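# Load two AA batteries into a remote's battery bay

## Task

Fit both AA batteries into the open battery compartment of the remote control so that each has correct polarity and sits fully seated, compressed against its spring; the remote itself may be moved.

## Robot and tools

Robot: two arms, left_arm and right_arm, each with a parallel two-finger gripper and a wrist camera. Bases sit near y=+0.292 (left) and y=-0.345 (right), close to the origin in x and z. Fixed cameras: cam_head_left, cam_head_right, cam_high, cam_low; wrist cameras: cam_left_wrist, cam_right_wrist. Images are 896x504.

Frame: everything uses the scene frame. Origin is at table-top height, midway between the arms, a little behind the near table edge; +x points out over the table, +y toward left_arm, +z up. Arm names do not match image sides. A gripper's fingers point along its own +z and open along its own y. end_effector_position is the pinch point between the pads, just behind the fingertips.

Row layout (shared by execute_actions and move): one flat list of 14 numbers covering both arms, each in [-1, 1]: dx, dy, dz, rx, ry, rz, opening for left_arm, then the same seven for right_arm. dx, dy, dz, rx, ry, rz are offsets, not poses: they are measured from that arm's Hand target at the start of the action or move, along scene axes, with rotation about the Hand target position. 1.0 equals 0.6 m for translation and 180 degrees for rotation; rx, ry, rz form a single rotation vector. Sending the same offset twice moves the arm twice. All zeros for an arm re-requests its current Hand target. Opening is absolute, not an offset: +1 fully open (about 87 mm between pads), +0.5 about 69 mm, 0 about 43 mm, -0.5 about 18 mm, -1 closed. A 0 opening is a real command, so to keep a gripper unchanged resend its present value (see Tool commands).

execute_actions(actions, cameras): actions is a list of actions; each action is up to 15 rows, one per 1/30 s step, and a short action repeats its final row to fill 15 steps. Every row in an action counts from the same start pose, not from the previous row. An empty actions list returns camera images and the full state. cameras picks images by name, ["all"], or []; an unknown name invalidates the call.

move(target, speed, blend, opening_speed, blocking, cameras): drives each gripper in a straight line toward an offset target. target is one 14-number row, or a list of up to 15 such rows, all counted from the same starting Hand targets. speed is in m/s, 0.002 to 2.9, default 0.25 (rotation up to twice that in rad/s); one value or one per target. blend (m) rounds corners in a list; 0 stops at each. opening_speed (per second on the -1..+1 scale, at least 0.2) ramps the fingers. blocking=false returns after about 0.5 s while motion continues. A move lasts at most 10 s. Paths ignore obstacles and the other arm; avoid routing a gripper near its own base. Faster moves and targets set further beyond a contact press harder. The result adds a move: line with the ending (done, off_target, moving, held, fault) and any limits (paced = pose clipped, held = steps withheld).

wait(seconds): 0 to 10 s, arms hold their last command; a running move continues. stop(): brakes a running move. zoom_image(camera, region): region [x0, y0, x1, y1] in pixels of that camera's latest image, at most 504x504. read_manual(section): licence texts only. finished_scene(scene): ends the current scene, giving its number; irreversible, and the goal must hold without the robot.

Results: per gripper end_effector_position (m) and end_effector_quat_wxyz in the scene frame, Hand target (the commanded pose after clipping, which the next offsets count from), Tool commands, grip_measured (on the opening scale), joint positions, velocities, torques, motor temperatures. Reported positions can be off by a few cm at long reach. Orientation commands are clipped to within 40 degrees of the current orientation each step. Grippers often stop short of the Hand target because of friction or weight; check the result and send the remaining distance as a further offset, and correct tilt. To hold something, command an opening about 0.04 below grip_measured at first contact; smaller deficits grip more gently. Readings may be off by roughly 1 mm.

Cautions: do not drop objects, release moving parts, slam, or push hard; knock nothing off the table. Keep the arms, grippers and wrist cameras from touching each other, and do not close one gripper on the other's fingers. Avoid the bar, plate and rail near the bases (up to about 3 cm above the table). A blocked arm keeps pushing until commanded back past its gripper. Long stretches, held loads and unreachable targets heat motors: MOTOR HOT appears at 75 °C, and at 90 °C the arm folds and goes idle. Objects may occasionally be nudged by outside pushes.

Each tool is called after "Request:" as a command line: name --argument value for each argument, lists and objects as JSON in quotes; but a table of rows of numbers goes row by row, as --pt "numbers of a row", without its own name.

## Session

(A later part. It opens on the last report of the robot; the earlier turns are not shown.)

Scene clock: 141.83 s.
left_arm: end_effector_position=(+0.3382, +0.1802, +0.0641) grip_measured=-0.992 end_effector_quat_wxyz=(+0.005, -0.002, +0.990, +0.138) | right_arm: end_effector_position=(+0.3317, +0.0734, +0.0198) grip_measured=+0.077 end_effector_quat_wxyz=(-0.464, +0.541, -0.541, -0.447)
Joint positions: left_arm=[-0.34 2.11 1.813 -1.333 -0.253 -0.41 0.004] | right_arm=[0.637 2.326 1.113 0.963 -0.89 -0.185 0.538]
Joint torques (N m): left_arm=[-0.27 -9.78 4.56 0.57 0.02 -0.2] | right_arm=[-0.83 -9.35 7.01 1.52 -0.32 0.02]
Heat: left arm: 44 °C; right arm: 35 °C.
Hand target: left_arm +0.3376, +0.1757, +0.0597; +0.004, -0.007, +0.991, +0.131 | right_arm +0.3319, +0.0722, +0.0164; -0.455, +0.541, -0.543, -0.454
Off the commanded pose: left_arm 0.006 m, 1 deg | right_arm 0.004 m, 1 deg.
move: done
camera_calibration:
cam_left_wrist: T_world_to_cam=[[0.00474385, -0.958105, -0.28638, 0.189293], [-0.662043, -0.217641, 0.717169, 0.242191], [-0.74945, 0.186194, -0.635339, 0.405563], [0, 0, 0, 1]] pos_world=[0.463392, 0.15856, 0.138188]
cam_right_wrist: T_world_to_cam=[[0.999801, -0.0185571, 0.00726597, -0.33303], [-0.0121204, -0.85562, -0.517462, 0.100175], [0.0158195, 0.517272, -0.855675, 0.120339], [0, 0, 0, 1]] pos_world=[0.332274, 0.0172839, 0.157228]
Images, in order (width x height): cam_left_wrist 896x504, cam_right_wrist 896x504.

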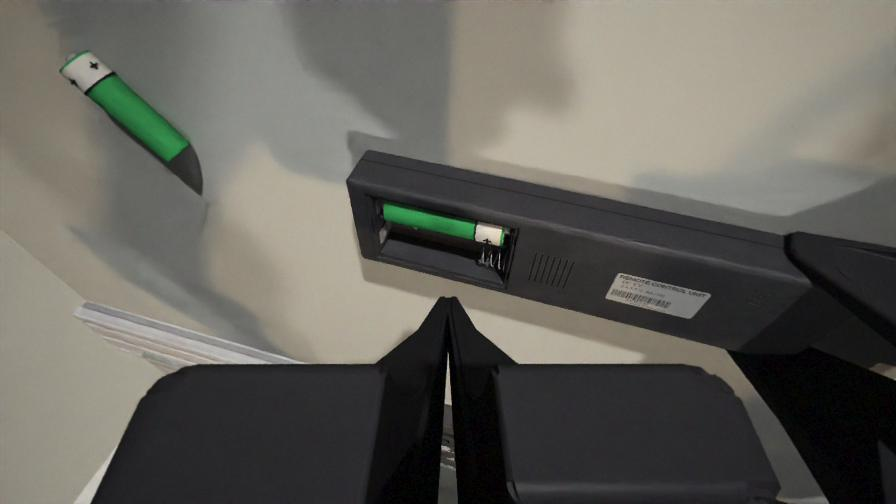

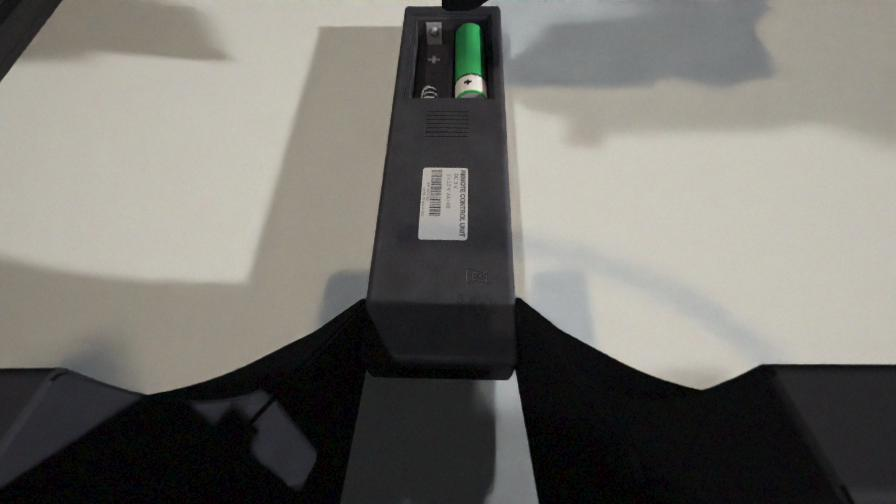

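Request:
move --target '[0.012,0.0,-0.03,0,0,0,-1,0,0,0,0,0,0,-0.04]' --speed 0.1 --cameras '["cam_left_wrist","cam_right_wrist"]'

Request:
zoom_image --camera "cam_right_wrist" --region '[380, 0, 530, 110]'

Request:
zoom_image --camera "cam_left_wrist" --region '[350, 180, 590, 340]'

Scene clock: 143.17 s.
left_arm: end_effector_position=(+0.3453, +0.1773, +0.0481) grip_measured=-0.992 end_effector_quat_wxyz=(+0.009, -0.003, +0.991, +0.136) | right_arm: end_effector_position=(+0.3317, +0.0734, +0.0198) grip_measured=+0.077 end_effector_quat_wxyz=(-0.464, +0.541, -0.541, -0.447)
Joint positions: left_arm=[-0.34 2.142 1.802 -1.282 -0.253 -0.41 0.004] | right_arm=[0.637 2.326 1.113 0.963 -0.89 -0.185 0.538]
Joint torques (N m): left_arm=[0.34 -9.61 4.42 0.54 0.02 -0.11] | right_arm=[-0.75 -9.35 7.02 1.5 -0.32 0]
Heat: left arm: 44 °C; right arm: 35 °C.
Hand target: left_arm +0.3448, +0.1758, +0.0416; +0.003, -0.007, +0.991, +0.131 | right_arm +0.3319, +0.0722, +0.0164; -0.455, +0.541, -0.543, -0.454
Off the commanded pose: left_arm 0.007 m, 1 deg | right_arm 0.004 m, 1 deg.
move: done
camera_calibration:
cam_left_wrist: T_world_to_cam=[[0.00675431, -0.95899, -0.283361, 0.181268], [-0.667338, -0.215358, 0.712939, 0.259406], [-0.744725, 0.184282, -0.641425, 0.400168], [0, 0, 0, 1]] pos_world=[0.469902, 0.155956, 0.123101]
cam_right_wrist: T_world_to_cam=[[0.999801, -0.0185571, 0.00726597, -0.33303], [-0.0121204, -0.85562, -0.517462, 0.100175], [0.0158195, 0.517272, -0.855675, 0.120339], [0, 0, 0, 1]] pos_world=[0.332274, 0.0172839, 0.157228]
Images, in order (width x height): cam_left_wrist 896x504, cam_right_wrist 896x504.

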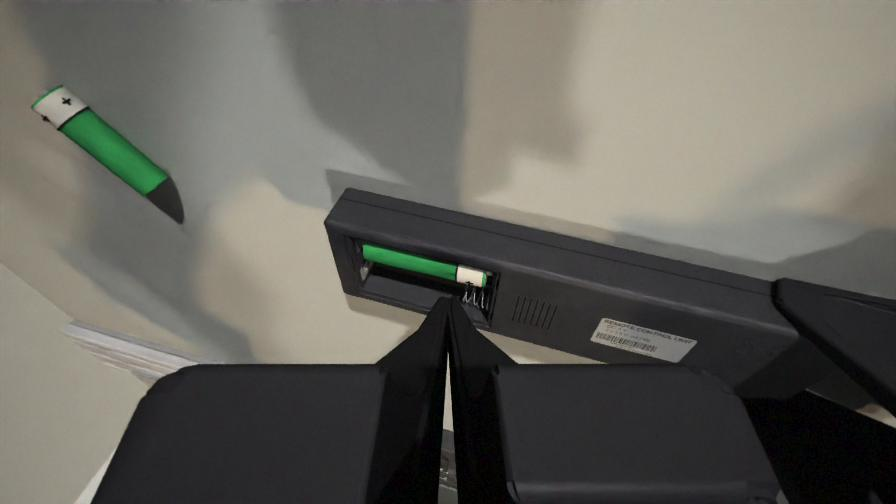

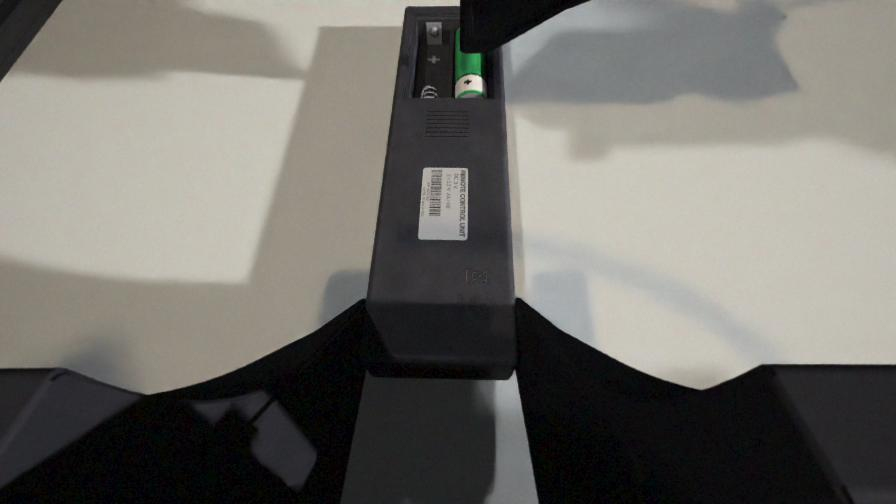

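Scaled by 3.360 from the camera's 896x504 image, which has a finer 1280x720 frame.

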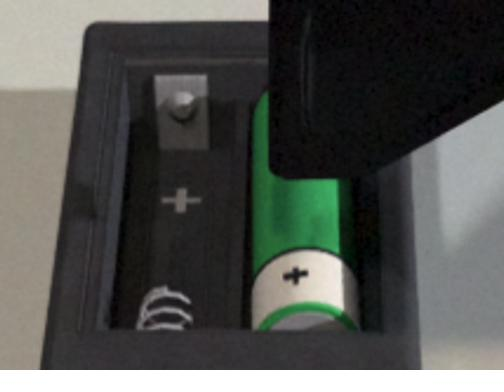

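Scaled by 2.100 from the camera's 896x504 image, which has a finer 1280x720 frame.

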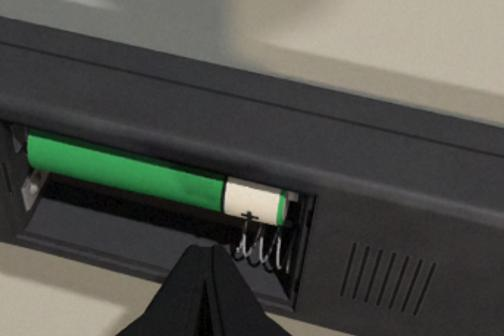

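Request:
move --target '[-0.004,-0.016,-0.006,0,0,0,-1,0,0,0,0,0,0,-0.04]' --speed 0.1 --cameras '["cam_left_wrist","cam_right_wrist"]'

Request:
zoom_image --camera "cam_right_wrist" --region '[380, 0, 530, 110]'

Request:
zoom_image --camera "cam_left_wrist" --region '[350, 180, 590, 340]'

Scene clock: 144.57 s.
left_arm: end_effector_position=(+0.3438, +0.1717, +0.0451) grip_measured=-0.992 end_effector_quat_wxyz=(+0.008, -0.004, +0.991, +0.137) | right_arm: end_effector_position=(+0.3317, +0.0734, +0.0198) grip_measured=+0.077 end_effector_quat_wxyz=(-0.464, +0.541, -0.541, -0.447)
Joint positions: left_arm=[-0.354 2.15 1.802 -1.279 -0.253 -0.427 0.004] | right_arm=[0.637 2.326 1.113 0.963 -0.89 -0.185 0.538]
Joint torques (N m): left_arm=[-0.57 -9.43 4.66 0.55 0.03 -0.19] | right_arm=[-0.8 -9.22 7.01 1.49 -0.34 0.01]
Heat: left arm: 44 °C; right arm: 35 °C.
Hand target: left_arm +0.3424, +0.1661, +0.0381; +0.004, -0.007, +0.991, +0.131 | right_arm +0.3319, +0.0722, +0.0164; -0.455, +0.541, -0.543, -0.454
Off the commanded pose: left_arm 0.009 m, 1 deg | right_arm 0.004 m, 1 deg.
move: done
camera_calibration:
cam_left_wrist: T_world_to_cam=[[0.00906479, -0.958631, -0.284508, 0.174256], [-0.666623, -0.217866, 0.712845, 0.259503], [-0.74534, 0.183198, -0.641021, 0.398597], [0, 0, 0, 1]] pos_world=[0.468502, 0.150562, 0.120101]
cam_right_wrist: T_world_to_cam=[[0.999801, -0.0185571, 0.00726597, -0.33303], [-0.0121204, -0.85562, -0.517462, 0.100175], [0.0158195, 0.517272, -0.855675, 0.120339], [0, 0, 0, 1]] pos_world=[0.332274, 0.0172839, 0.157228]
Images, in order (width x height): cam_left_wrist 896x504, cam_right_wrist 896x504.

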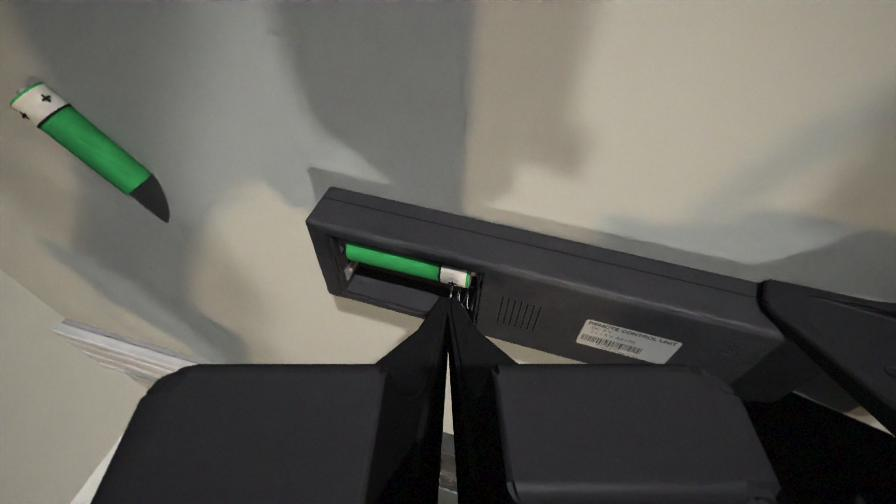

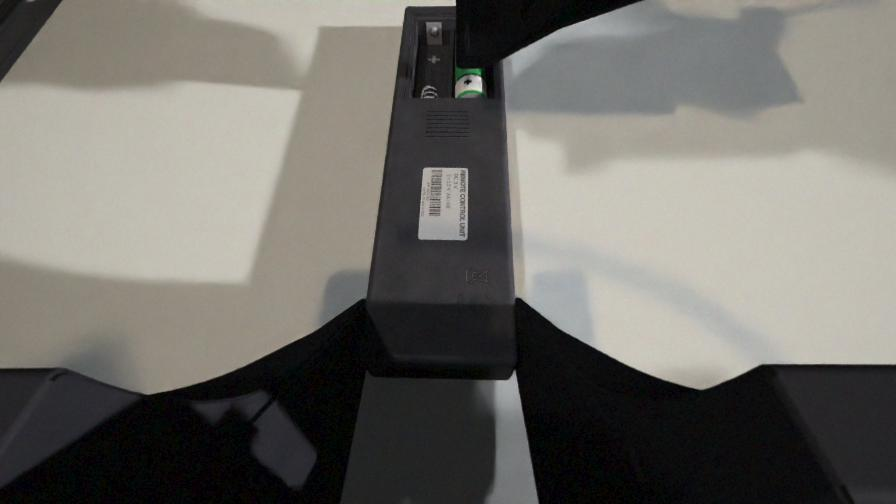

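Scaled by 3.360 from the camera's 896x504 image, which has a finer 1280x720 frame.

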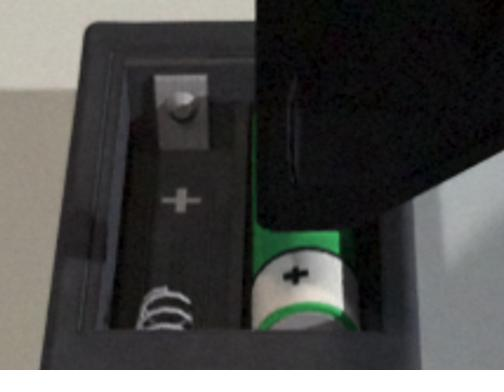

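Scaled by 2.100 from the camera's 896x504 image, which has a finer 1280x720 frame.

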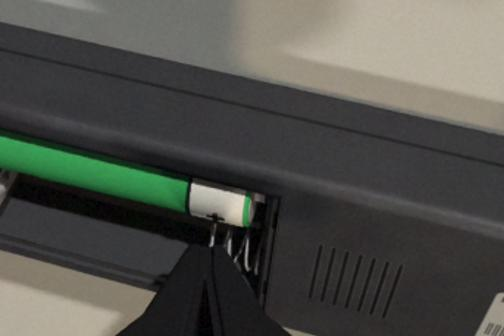

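Request:
move --target '[-0.001,-0.005,-0.025,0,0,0,-1,0,0,0,0,0,0,-0.04]' --speed 0.06 --cameras '["cam_left_wrist","cam_right_wrist"]'

Request:
zoom_image --camera "cam_right_wrist" --region '[380, 0, 530, 110]'

Request:
zoom_image --camera "cam_left_wrist" --region '[350, 180, 590, 340]'

Scene clock: 145.57 s.
left_arm: end_effector_position=(+0.3428, +0.1700, +0.0354) grip_measured=-0.992 end_effector_quat_wxyz=(+0.007, -0.004, +0.990, +0.138) | right_arm: end_effector_position=(+0.3316, +0.0735, +0.0198) grip_measured=+0.077 end_effector_quat_wxyz=(-0.464, +0.541, -0.540, -0.447)
Joint positions: left_arm=[-0.359 2.159 1.778 -1.25 -0.253 -0.432 0.004] | right_arm=[0.637 2.326 1.113 0.963 -0.891 -0.185 0.538]
Joint torques (N m): left_arm=[-0.79 -9.07 3.7 0.76 0.03 -0.22] | right_arm=[-0.75 -9.28 7.01 1.49 -0.34 0.02]
Heat: left arm: 44 °C; right arm: 35 °C.
Hand target: left_arm +0.3417, +0.1632, +0.0231; +0.003, -0.007, +0.991, +0.131 | right_arm +0.3318, +0.0722, +0.0164; -0.455, +0.541, -0.543, -0.454
Off the commanded pose: left_arm 0.014 m, 1 deg | right_arm 0.004 m, 1 deg.
move: off_target (left_arm)
camera_calibration:
cam_left_wrist: T_world_to_cam=[[0.00833154, -0.95812, -0.286247, 0.170095], [-0.664295, -0.219266, 0.714587, 0.264778], [-0.747424, 0.184199, -0.638301, 0.392312], [0, 0, 0, 1]] pos_world=[0.467697, 0.148764, 0.109895]
cam_right_wrist: T_world_to_cam=[[0.999808, -0.018196, 0.00724886, -0.333036], [-0.0118182, -0.855557, -0.517574, 0.100091], [0.0156196, 0.51739, -0.855607, 0.120393], [0, 0, 0, 1]] pos_world=[0.332274, 0.0172838, 0.157228]
Images, in order (width x height): cam_left_wrist 896x504, cam_right_wrist 896x504.

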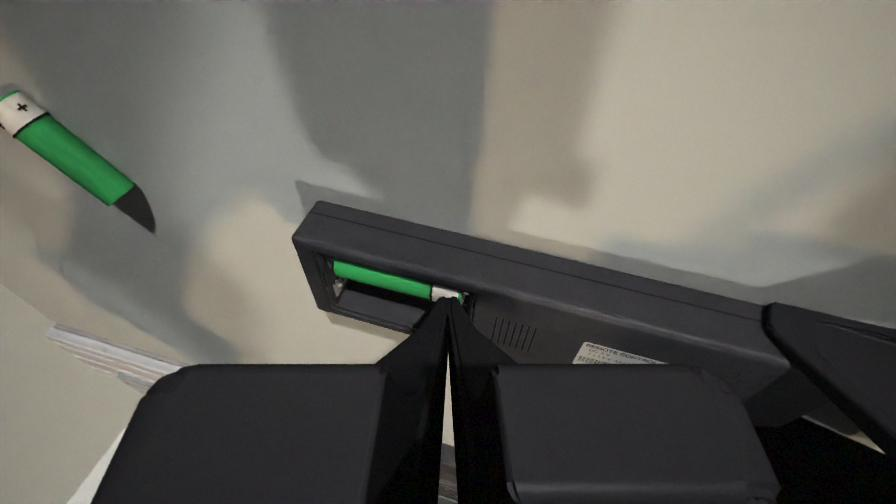

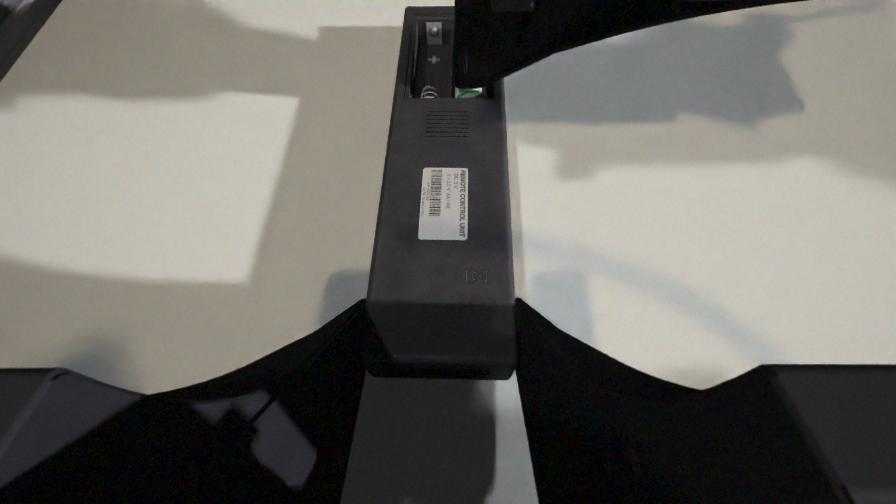

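Scaled by 3.360 from the camera's 896x504 image, which has a finer 1280x720 frame.

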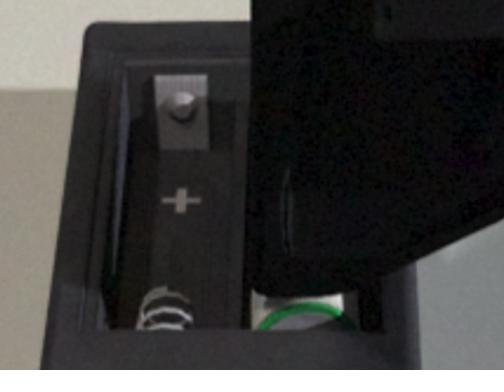

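Scaled by 2.100 from the camera's 896x504 image, which has a finer 1280x720 frame.

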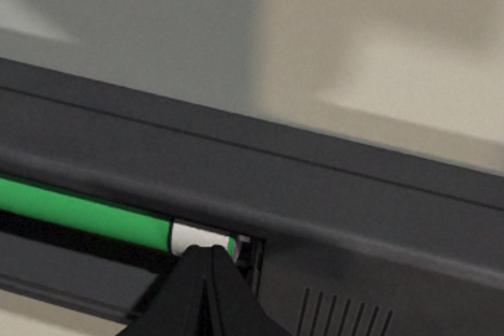

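Request:
move --target '[0,0.02,-0.05,0,0,0,-1,0,0,0,0,0,0,-0.04]' --speed 0.06 --cameras '["cam_left_wrist","cam_right_wrist"]'

Request:
zoom_image --camera "cam_right_wrist" --region '[380, 0, 530, 110]'

Request:
zoom_image --camera "cam_left_wrist" --region '[350, 180, 590, 340]'

Scene clock: 146.73 s.
left_arm: end_effector_position=(+0.3426, +0.1713, +0.0336) grip_measured=-0.992 end_effector_quat_wxyz=(+0.029, -0.002, +0.991, +0.130) | right_arm: end_effector_position=(+0.3316, +0.0735, +0.0198) grip_measured=+0.077 end_effector_quat_wxyz=(-0.464, +0.541, -0.540, -0.447)
Joint positions: left_arm=[-0.359 2.109 1.7 -1.175 -0.257 -0.424 0.004] | right_arm=[0.637 2.326 1.113 0.963 -0.891 -0.185 0.538]
Joint torques (N m): left_arm=[1.61 -4.77 0.95 1.39 0.05 0.01] | right_arm=[-0.83 -9.28 6.95 1.49 -0.32 0]
Heat: left arm: 44 °C; right arm: 35 °C.
Hand target: left_arm +0.3418, +0.1752, -0.0070; +0.003, -0.007, +0.991, +0.131 | right_arm +0.3319, +0.0722, +0.0164; -0.455, +0.541, -0.543, -0.454
Off the commanded pose: left_arm 0.041 m, 3 deg | right_arm 0.004 m, 1 deg.
move: off_target (left_arm)
camera_calibration:
cam_left_wrist: T_world_to_cam=[[0.0115994, -0.962405, -0.27137, 0.169853], [-0.696428, -0.202518, 0.688458, 0.275303], [-0.717533, 0.181004, -0.672595, 0.382273], [0, 0, 0, 1]] pos_world=[0.464052, 0.150029, 0.113673]
cam_right_wrist: T_world_to_cam=[[0.999807, -0.0180937, 0.00766053, -0.333001], [-0.0115176, -0.855561, -0.517574, 0.0999904], [0.0159189, 0.517386, -0.855604, 0.120295], [0, 0, 0, 1]] pos_world=[0.332173, 0.0172839, 0.157228]
Images, in order (width x height): cam_left_wrist 896x504, cam_right_wrist 896x504.

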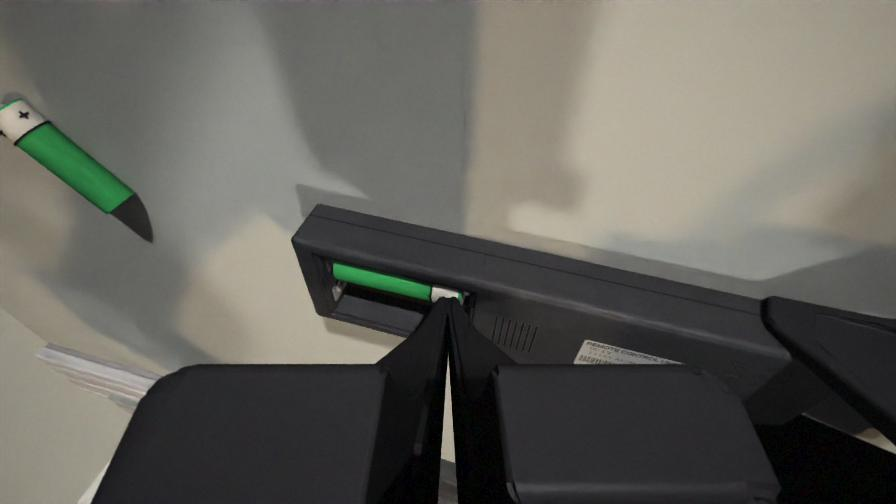

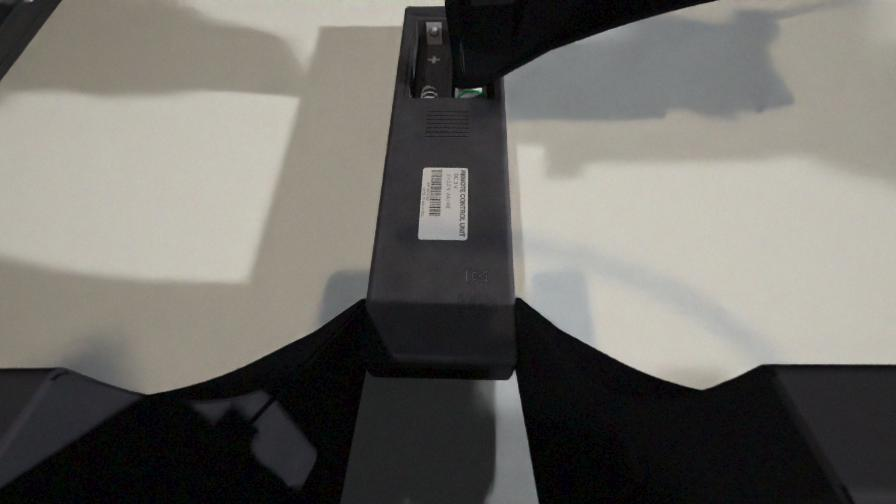

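Scaled by 3.360 from the camera's 896x504 image, which has a finer 1280x720 frame.

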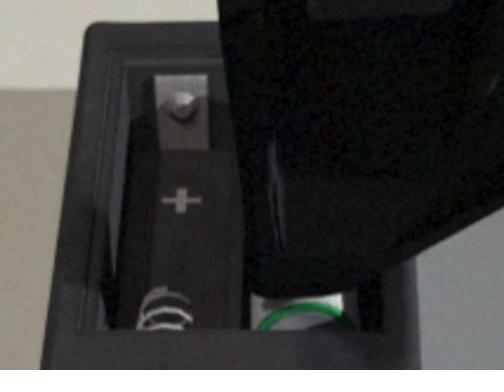

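Scaled by 2.100 from the camera's 896x504 image, which has a finer 1280x720 frame.

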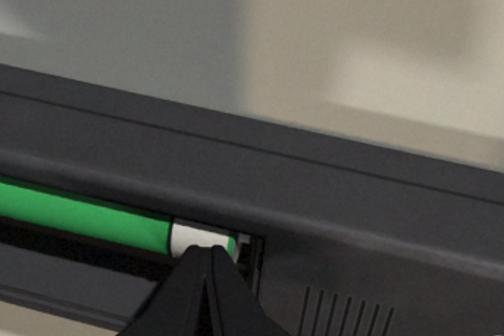

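Request:
move --target '[0,0.035,-0.03,0,0,0,-1,0,0,0,0,0,0,-0.04]' --speed 0.06 --cameras '["cam_left_wrist","cam_right_wrist"]'

Request:
zoom_image --camera "cam_right_wrist" --region '[380, 0, 530, 110]'

Request:
zoom_image --camera "cam_left_wrist" --region '[350, 180, 590, 340]'

Scene clock: 148.00 s.
left_arm: end_effector_position=(+0.3415, +0.1732, +0.0322) grip_measured=-0.992 end_effector_quat_wxyz=(+0.042, +0.002, +0.994, +0.101) | right_arm: end_effector_position=(+0.3316, +0.0735, +0.0198) grip_measured=+0.077 end_effector_quat_wxyz=(-0.464, +0.541, -0.540, -0.447)
Joint positions: left_arm=[-0.338 2.053 1.619 -1.096 -0.214 -0.388 0.004] | right_arm=[0.637 2.326 1.113 0.963 -0.891 -0.185 0.538]
Joint torques (N m): left_arm=[3.77 -1.65 -0.31 1.63 -0.41 0.12] | right_arm=[-0.85 -9.26 7.05 1.49 -0.32 0.04]
Heat: left arm: 44 °C; right arm: 35 °C.
Hand target: left_arm +0.3417, +0.1962, -0.0250; +0.003, -0.007, +0.991, +0.131 | right_arm +0.3319, +0.0722, +0.0164; -0.455, +0.541, -0.543, -0.454
Off the commanded pose: left_arm 0.062 m, 6 deg | right_arm 0.004 m, 1 deg.
move: off_target (left_arm)
camera_calibration:
cam_left_wrist: T_world_to_cam=[[0.00553316, -0.976553, -0.215208, 0.174124], [-0.715996, -0.154106, 0.680882, 0.274361], [-0.698082, 0.150321, -0.700061, 0.379761], [0, 0, 0, 1]] pos_world=[0.460583, 0.155236, 0.116522]
cam_right_wrist: T_world_to_cam=[[0.999807, -0.0180937, 0.00766053, -0.333001], [-0.0115176, -0.855561, -0.517574, 0.0999904], [0.0159189, 0.517386, -0.855604, 0.120295], [0, 0, 0, 1]] pos_world=[0.332173, 0.0172839, 0.157228]
Images, in order (width x height): cam_left_wrist 896x504, cam_right_wrist 896x504.

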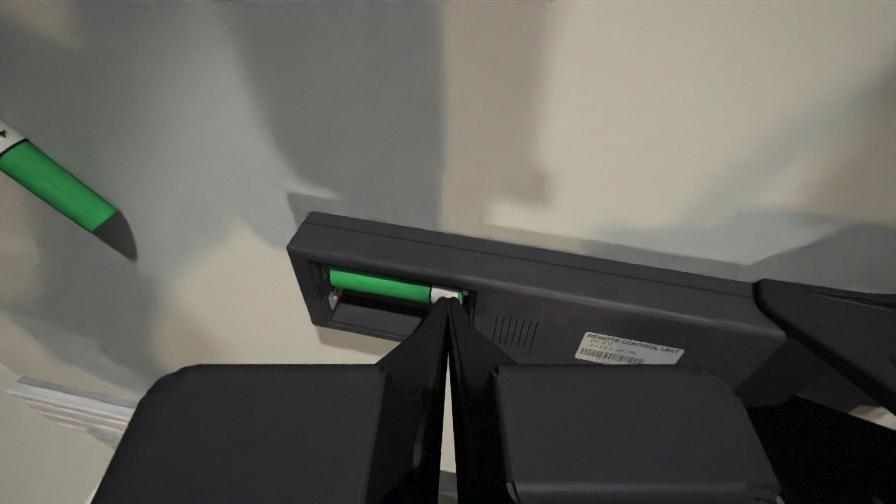

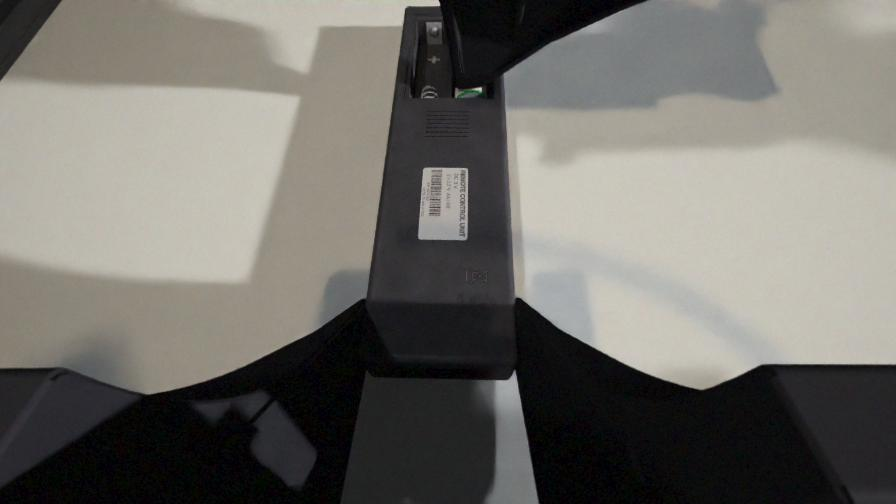

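Scaled by 3.360 from the camera's 896x504 image, which has a finer 1280x720 frame.

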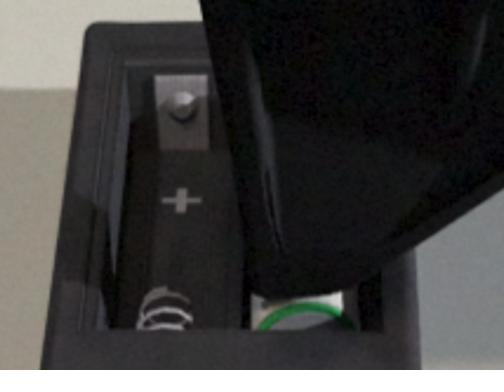

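Scaled by 2.100 from the camera's 896x504 image, which has a finer 1280x720 frame.

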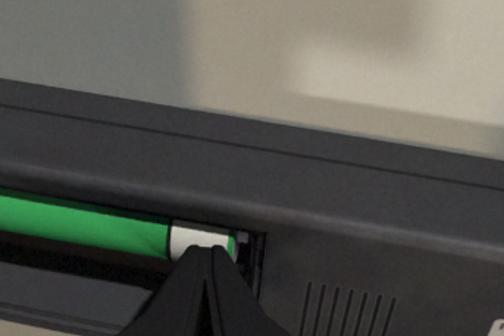

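Request:
move --pt "0 -0.035 0.10 0 0 0 -1 0 0 0 0 0 0 -0.04" --pt "0.0 -0.05 0.19 -0.278 0 0 -1 0 0 0 0 0 0 -0.04" --speed '[0.12,0.25]' --cameras '["cam_left_wrist","cam_right_wrist"]'

Request:
zoom_image --camera "cam_right_wrist" --region '[380, 0, 530, 110]'

Request:
zoom_image --camera "cam_left_wrist" --region '[350, 180, 590, 340]'

Scene clock: 152.77 s.
left_arm: end_effector_position=(+0.3402, +0.1650, +0.0818) grip_measured=-0.992 end_effector_quat_wxyz=(-0.016, -0.014, +0.956, -0.292) | right_arm: end_effector_position=(+0.3316, +0.0735, +0.0198) grip_measured=+0.077 end_effector_quat_wxyz=(-0.464, +0.541, -0.540, -0.447)
Joint positions: left_arm=[-0.008 1.992 1.597 -1.126 0.612 -0.096 0.004] | right_arm=[0.637 2.326 1.113 0.963 -0.891 -0.185 0.538]
Joint torques (N m): left_arm=[0.94 -11.49 4.45 0.8 0.63 0.21] | right_arm=[-0.79 -9.35 7.1 1.5 -0.32 0.01]
Heat: left arm: 44 °C; right arm: 35 °C.
Hand target: left_arm +0.3418, +0.1662, +0.0891; +0.000, -0.008, +0.954, -0.300 | right_arm +0.3319, +0.0722, +0.0164; -0.455, +0.541, -0.543, -0.454
Off the commanded pose: left_arm 0.007 m, 2 deg | right_arm 0.004 m, 1 deg.
move: done
camera_calibration:
cam_left_wrist: T_world_to_cam=[[0.0357476, -0.837171, 0.545772, 0.0812591], [-0.637004, 0.401711, 0.657916, 0.12169], [-0.770031, -0.371178, -0.518921, 0.51056], [0, 0, 0, 1]] pos_world=[0.467759, 0.208652, 0.140529]
cam_right_wrist: T_world_to_cam=[[0.999807, -0.0180937, 0.00766053, -0.333001], [-0.0115176, -0.855561, -0.517574, 0.0999904], [0.0159189, 0.517386, -0.855604, 0.120295], [0, 0, 0, 1]] pos_world=[0.332173, 0.0172839, 0.157228]
Images, in order (width x height): cam_left_wrist 896x504, cam_right_wrist 896x504.

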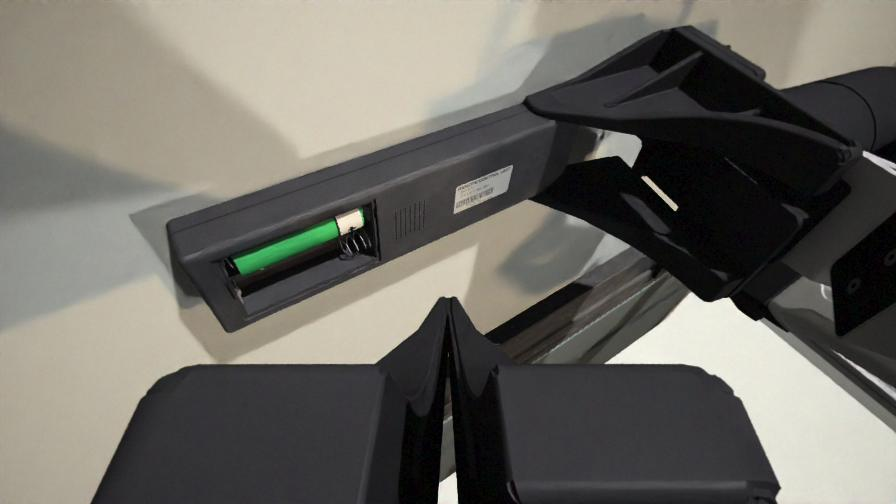

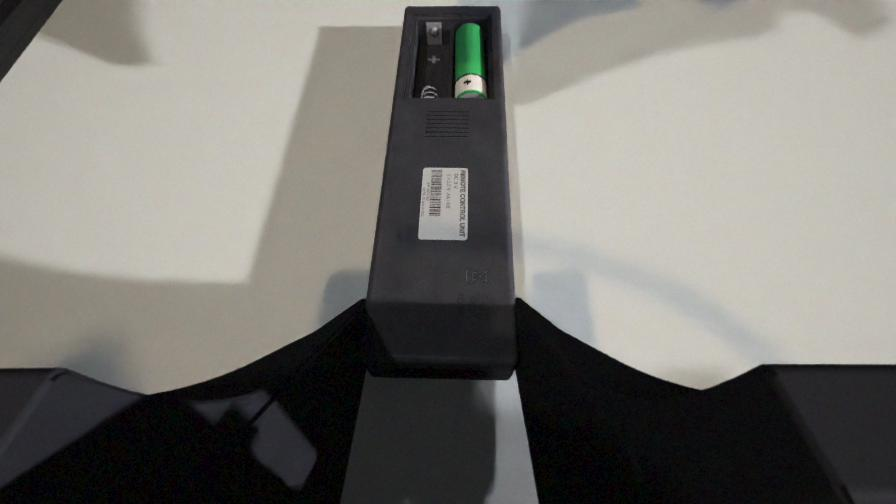

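Scaled by 3.360 from the camera's 896x504 image, which has a finer 1280x720 frame.

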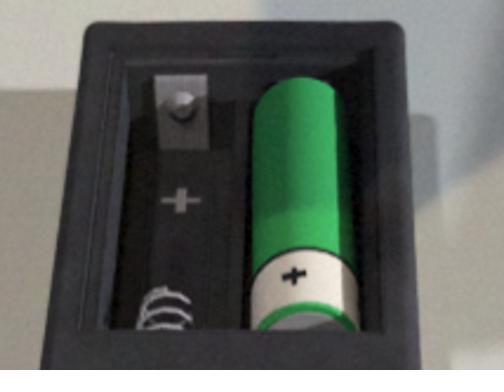

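Scaled by 2.100 from the camera's 896x504 image, which has a finer 1280x720 frame.

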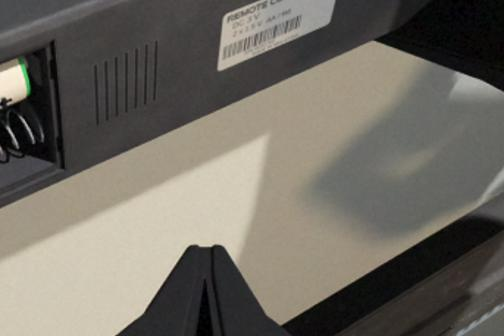

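Request:
move --target '[0.005,0.012,-0.053,0,0,0,-1,0,0,0,0,0,0,-0.04]' --speed 0.12 --cameras '["cam_left_wrist","cam_right_wrist"]'

Request:
zoom_image --camera "cam_right_wrist" --region '[380, 0, 530, 110]'

Request:
zoom_image --camera "cam_left_wrist" --region '[280, 180, 520, 340]'

Scene clock: 154.23 s.
left_arm: end_effector_position=(+0.3440, +0.1712, +0.0623) grip_measured=-0.992 end_effector_quat_wxyz=(+0.001, -0.008, +0.956, -0.293) | right_arm: end_effector_position=(+0.3316, +0.0735, +0.0198) grip_measured=+0.077 end_effector_quat_wxyz=(-0.464, +0.541, -0.540, -0.447)
Joint positions: left_arm=[0.008 1.995 1.527 -1.029 0.613 -0.074 0.004] | right_arm=[0.637 2.326 1.113 0.963 -0.891 -0.185 0.538]
Joint torques (N m): left_arm=[1.14 -8.5 4.42 0.86 0.62 0.2] | right_arm=[-0.77 -9.18 7.06 1.5 -0.33 0.03]
Heat: left arm: 45 °C; right arm: 35 °C.
Hand target: left_arm +0.3447, +0.1734, +0.0572; +0.000, -0.008, +0.954, -0.300 | right_arm +0.3319, +0.0722, +0.0164; -0.455, +0.541, -0.543, -0.454
Off the commanded pose: left_arm 0.006 m, 1 deg | right_arm 0.004 m, 1 deg.
move: done
camera_calibration:
cam_left_wrist: T_world_to_cam=[[0.0140726, -0.835691, 0.549019, 0.103955], [-0.659506, 0.404949, 0.6333, 0.143129], [-0.751568, -0.370993, -0.545444, 0.500899], [0, 0, 0, 1]] pos_world=[0.469391, 0.214745, 0.125496]
cam_right_wrist: T_world_to_cam=[[0.999807, -0.0180937, 0.00766053, -0.333001], [-0.0115176, -0.855561, -0.517574, 0.0999904], [0.0159189, 0.517386, -0.855604, 0.120295], [0, 0, 0, 1]] pos_world=[0.332173, 0.0172839, 0.157228]
Images, in order (width x height): cam_left_wrist 896x504, cam_right_wrist 896x504.

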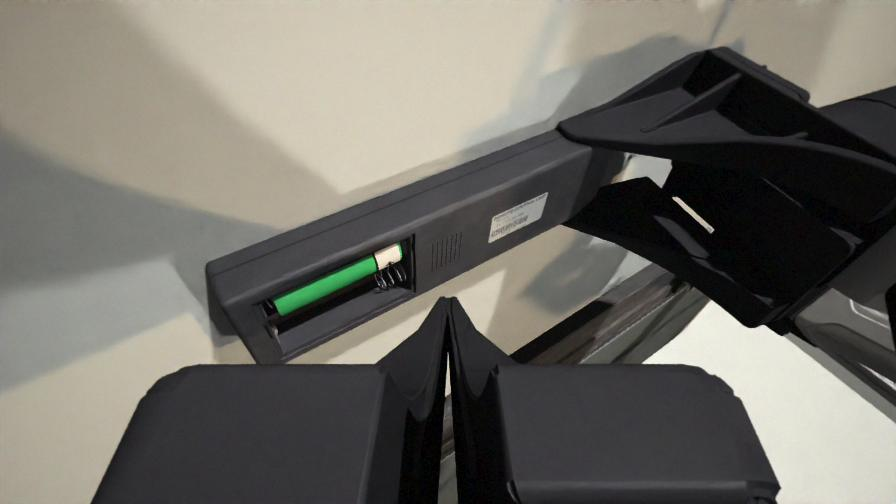

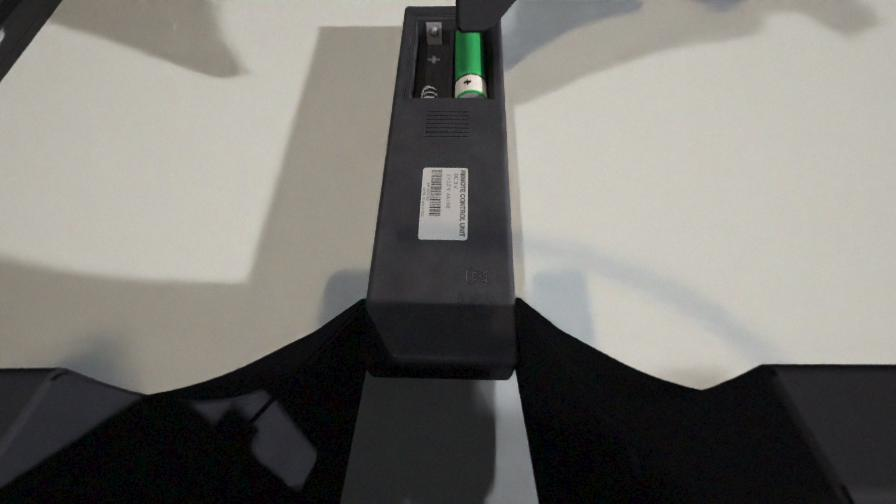

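Scaled by 3.360 from the camera's 896x504 image, which has a finer 1280x720 frame.

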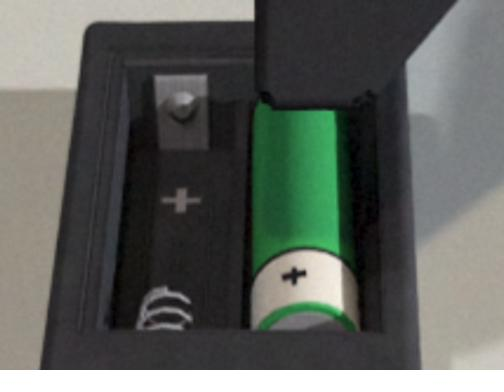

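Scaled by 2.100 from the camera's 896x504 image, which has a finer 1280x720 frame.

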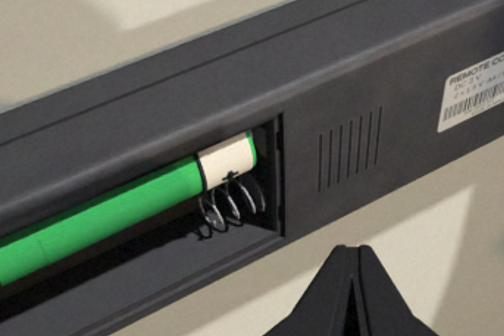

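Request:
move --target '[-0.003,0,-0.034,0,0,0,-1,0,0,0,0,0,0,-0.04]' --speed 0.1 --cameras '["cam_left_wrist","cam_right_wrist"]'

Request:
zoom_image --camera "cam_right_wrist" --region '[380, 0, 530, 110]'

Request:
zoom_image --camera "cam_left_wrist" --region '[320, 200, 560, 360]'

Scene clock: 155.53 s.
left_arm: end_effector_position=(+0.3426, +0.1716, +0.0415) grip_measured=-0.992 end_effector_quat_wxyz=(+0.001, -0.008, +0.956, -0.294) | right_arm: end_effector_position=(+0.3316, +0.0735, +0.0198) grip_measured=+0.077 end_effector_quat_wxyz=(-0.464, +0.541, -0.540, -0.447)
Joint positions: left_arm=[0.008 2.014 1.469 -0.952 0.614 -0.074 0.004] | right_arm=[0.637 2.326 1.113 0.963 -0.891 -0.185 0.538]
Joint torques (N m): left_arm=[0.99 -8.59 4.38 0.85 0.64 0.19] | right_arm=[-0.81 -9.25 7.04 1.49 -0.31 0.01]
Heat: left arm: 45 °C; right arm: 35 °C.
Hand target: left_arm +0.3430, +0.1734, +0.0369; +0.000, -0.008, +0.954, -0.300 | right_arm +0.3319, +0.0722, +0.0164; -0.455, +0.541, -0.543, -0.454
Off the commanded pose: left_arm 0.005 m, 1 deg | right_arm 0.004 m, 1 deg.
move: done
camera_calibration:
cam_left_wrist: T_world_to_cam=[[0.0138896, -0.835278, 0.549652, 0.115712], [-0.65921, 0.405675, 0.633143, 0.155067], [-0.751831, -0.37113, -0.544989, 0.488775], [0, 0, 0, 1]] pos_world=[0.468091, 0.215144, 0.104596]
cam_right_wrist: T_world_to_cam=[[0.999807, -0.0180937, 0.00766053, -0.333001], [-0.0115176, -0.855561, -0.517574, 0.0999904], [0.0159189, 0.517386, -0.855604, 0.120295], [0, 0, 0, 1]] pos_world=[0.332173, 0.0172839, 0.157228]
Images, in order (width x height): cam_left_wrist 896x504, cam_right_wrist 896x504.

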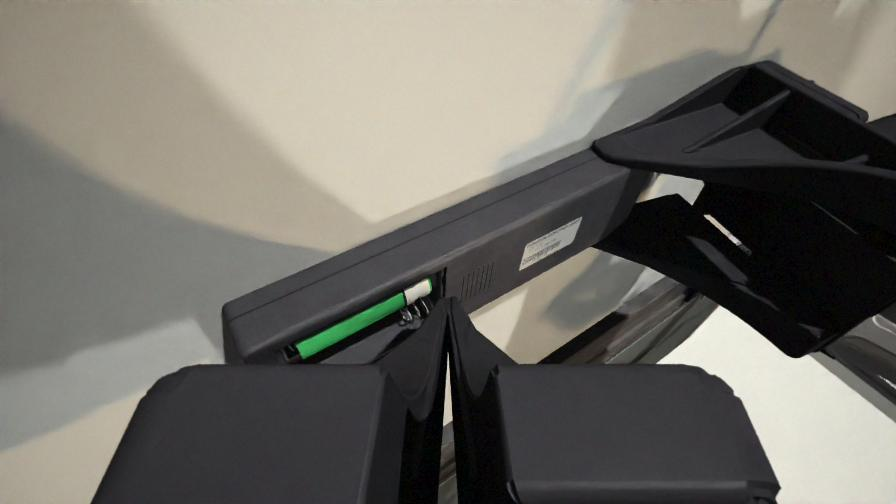

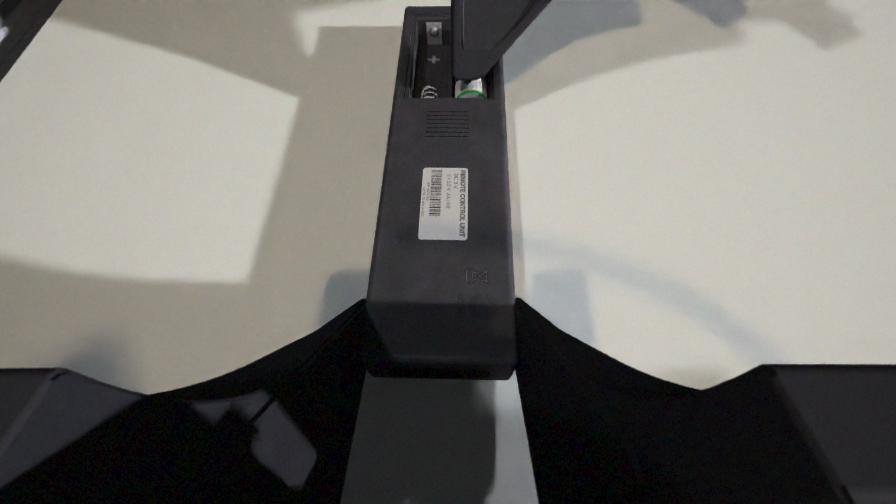

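Scaled by 3.360 from the camera's 896x504 image, which has a finer 1280x720 frame.

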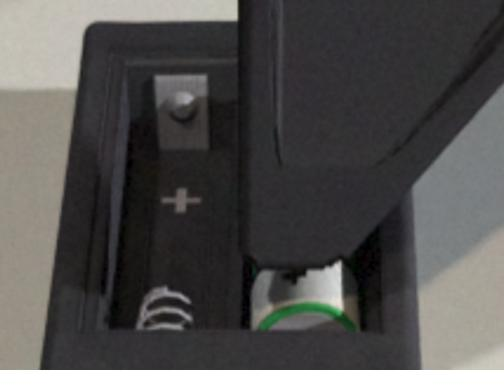

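Scaled by 2.100 from the camera's 896x504 image, which has a finer 1280x720 frame.

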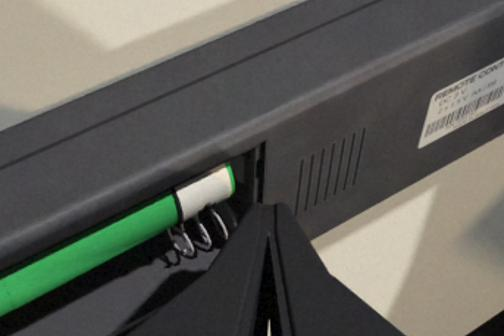

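Request:
move --target '[0,-0.006,-0.008,0,0,0,-1,0,0,0,0,0,0,-0.04]' --speed 0.06 --cameras '["cam_left_wrist","cam_right_wrist"]'

Request:
zoom_image --camera "cam_right_wrist" --region '[380, 0, 530, 110]'

Request:
zoom_image --camera "cam_left_wrist" --region '[320, 200, 560, 360]'

Scene clock: 156.80 s.
left_arm: end_effector_position=(+0.3444, +0.1715, +0.0384) grip_measured=-0.992 end_effector_quat_wxyz=(+0.007, -0.006, +0.956, -0.294) | right_arm: end_effector_position=(+0.3316, +0.0735, +0.0198) grip_measured=+0.077 end_effector_quat_wxyz=(-0.464, +0.541, -0.540, -0.447)
Joint positions: left_arm=[0.008 2.014 1.458 -0.928 0.614 -0.074 0.004] | right_arm=[0.637 2.326 1.113 0.963 -0.891 -0.185 0.538]
Joint torques (N m): left_arm=[0.1 -8.23 4.33 0.89 0.62 0.04] | right_arm=[-0.81 -9.26 6.93 1.51 -0.33 0.03]
Heat: left arm: 45 °C; right arm: 35 °C.
Hand target: left_arm +0.3430, +0.1698, +0.0320; +0.000, -0.008, +0.954, -0.300 | right_arm +0.3319, +0.0722, +0.0164; -0.455, +0.541, -0.543, -0.454
Off the commanded pose: left_arm 0.007 m, 1 deg | right_arm 0.004 m, 1 deg.
move: done
camera_calibration:
cam_left_wrist: T_world_to_cam=[[0.00661606, -0.834978, 0.550244, 0.119795], [-0.667282, 0.40614, 0.624327, 0.161265], [-0.744775, -0.371299, -0.554479, 0.486436], [0, 0, 0, 1]] pos_world=[0.469102, 0.215143, 0.10312]
cam_right_wrist: T_world_to_cam=[[0.999807, -0.0180937, 0.00766053, -0.333001], [-0.0115176, -0.855561, -0.517574, 0.0999904], [0.0159189, 0.517386, -0.855604, 0.120295], [0, 0, 0, 1]] pos_world=[0.332173, 0.0172839, 0.157228]
Images, in order (width x height): cam_left_wrist 896x504, cam_right_wrist 896x504.

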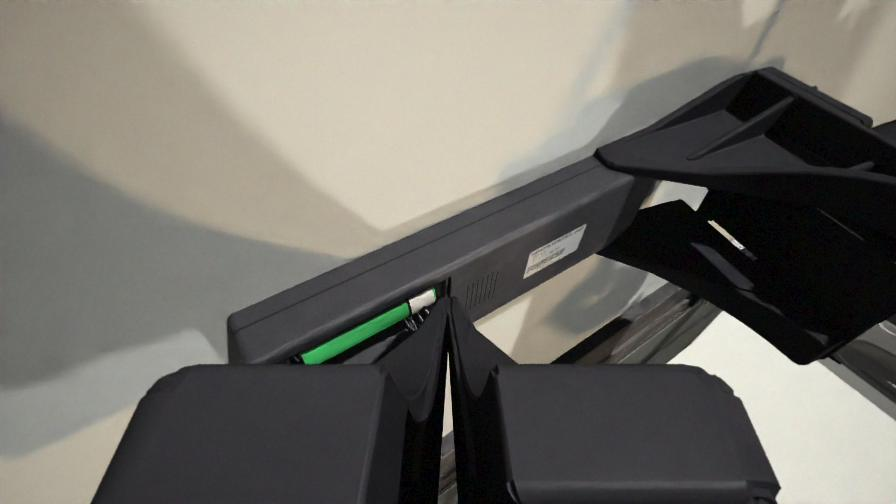

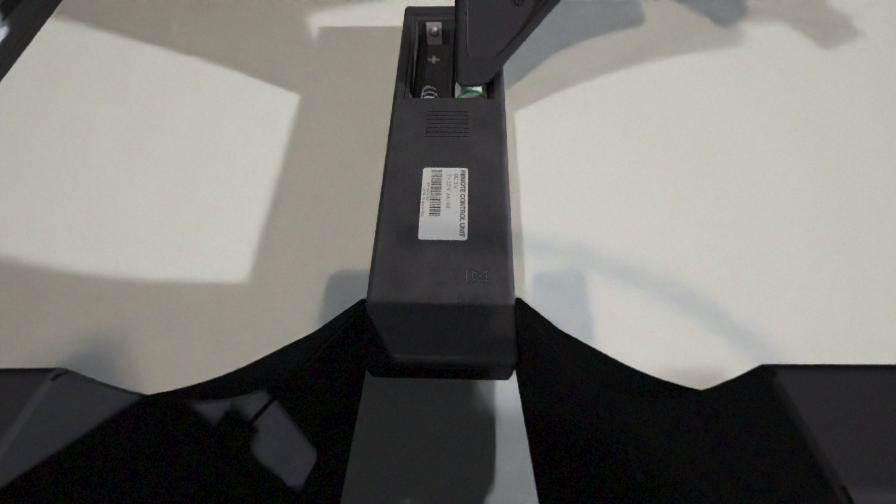

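Scaled by 3.360 from the camera's 896x504 image, which has a finer 1280x720 frame.

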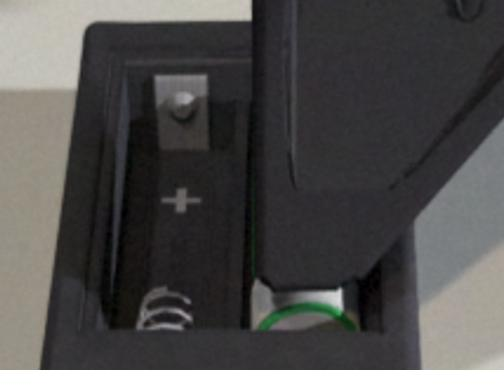

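Scaled by 2.100 from the camera's 896x504 image, which has a finer 1280x720 frame.

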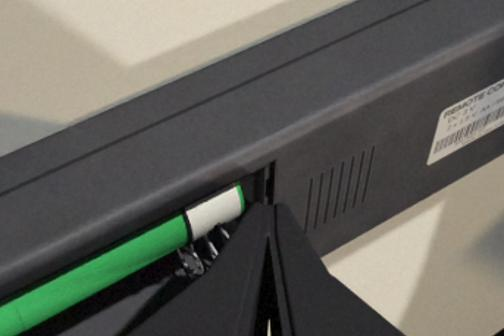

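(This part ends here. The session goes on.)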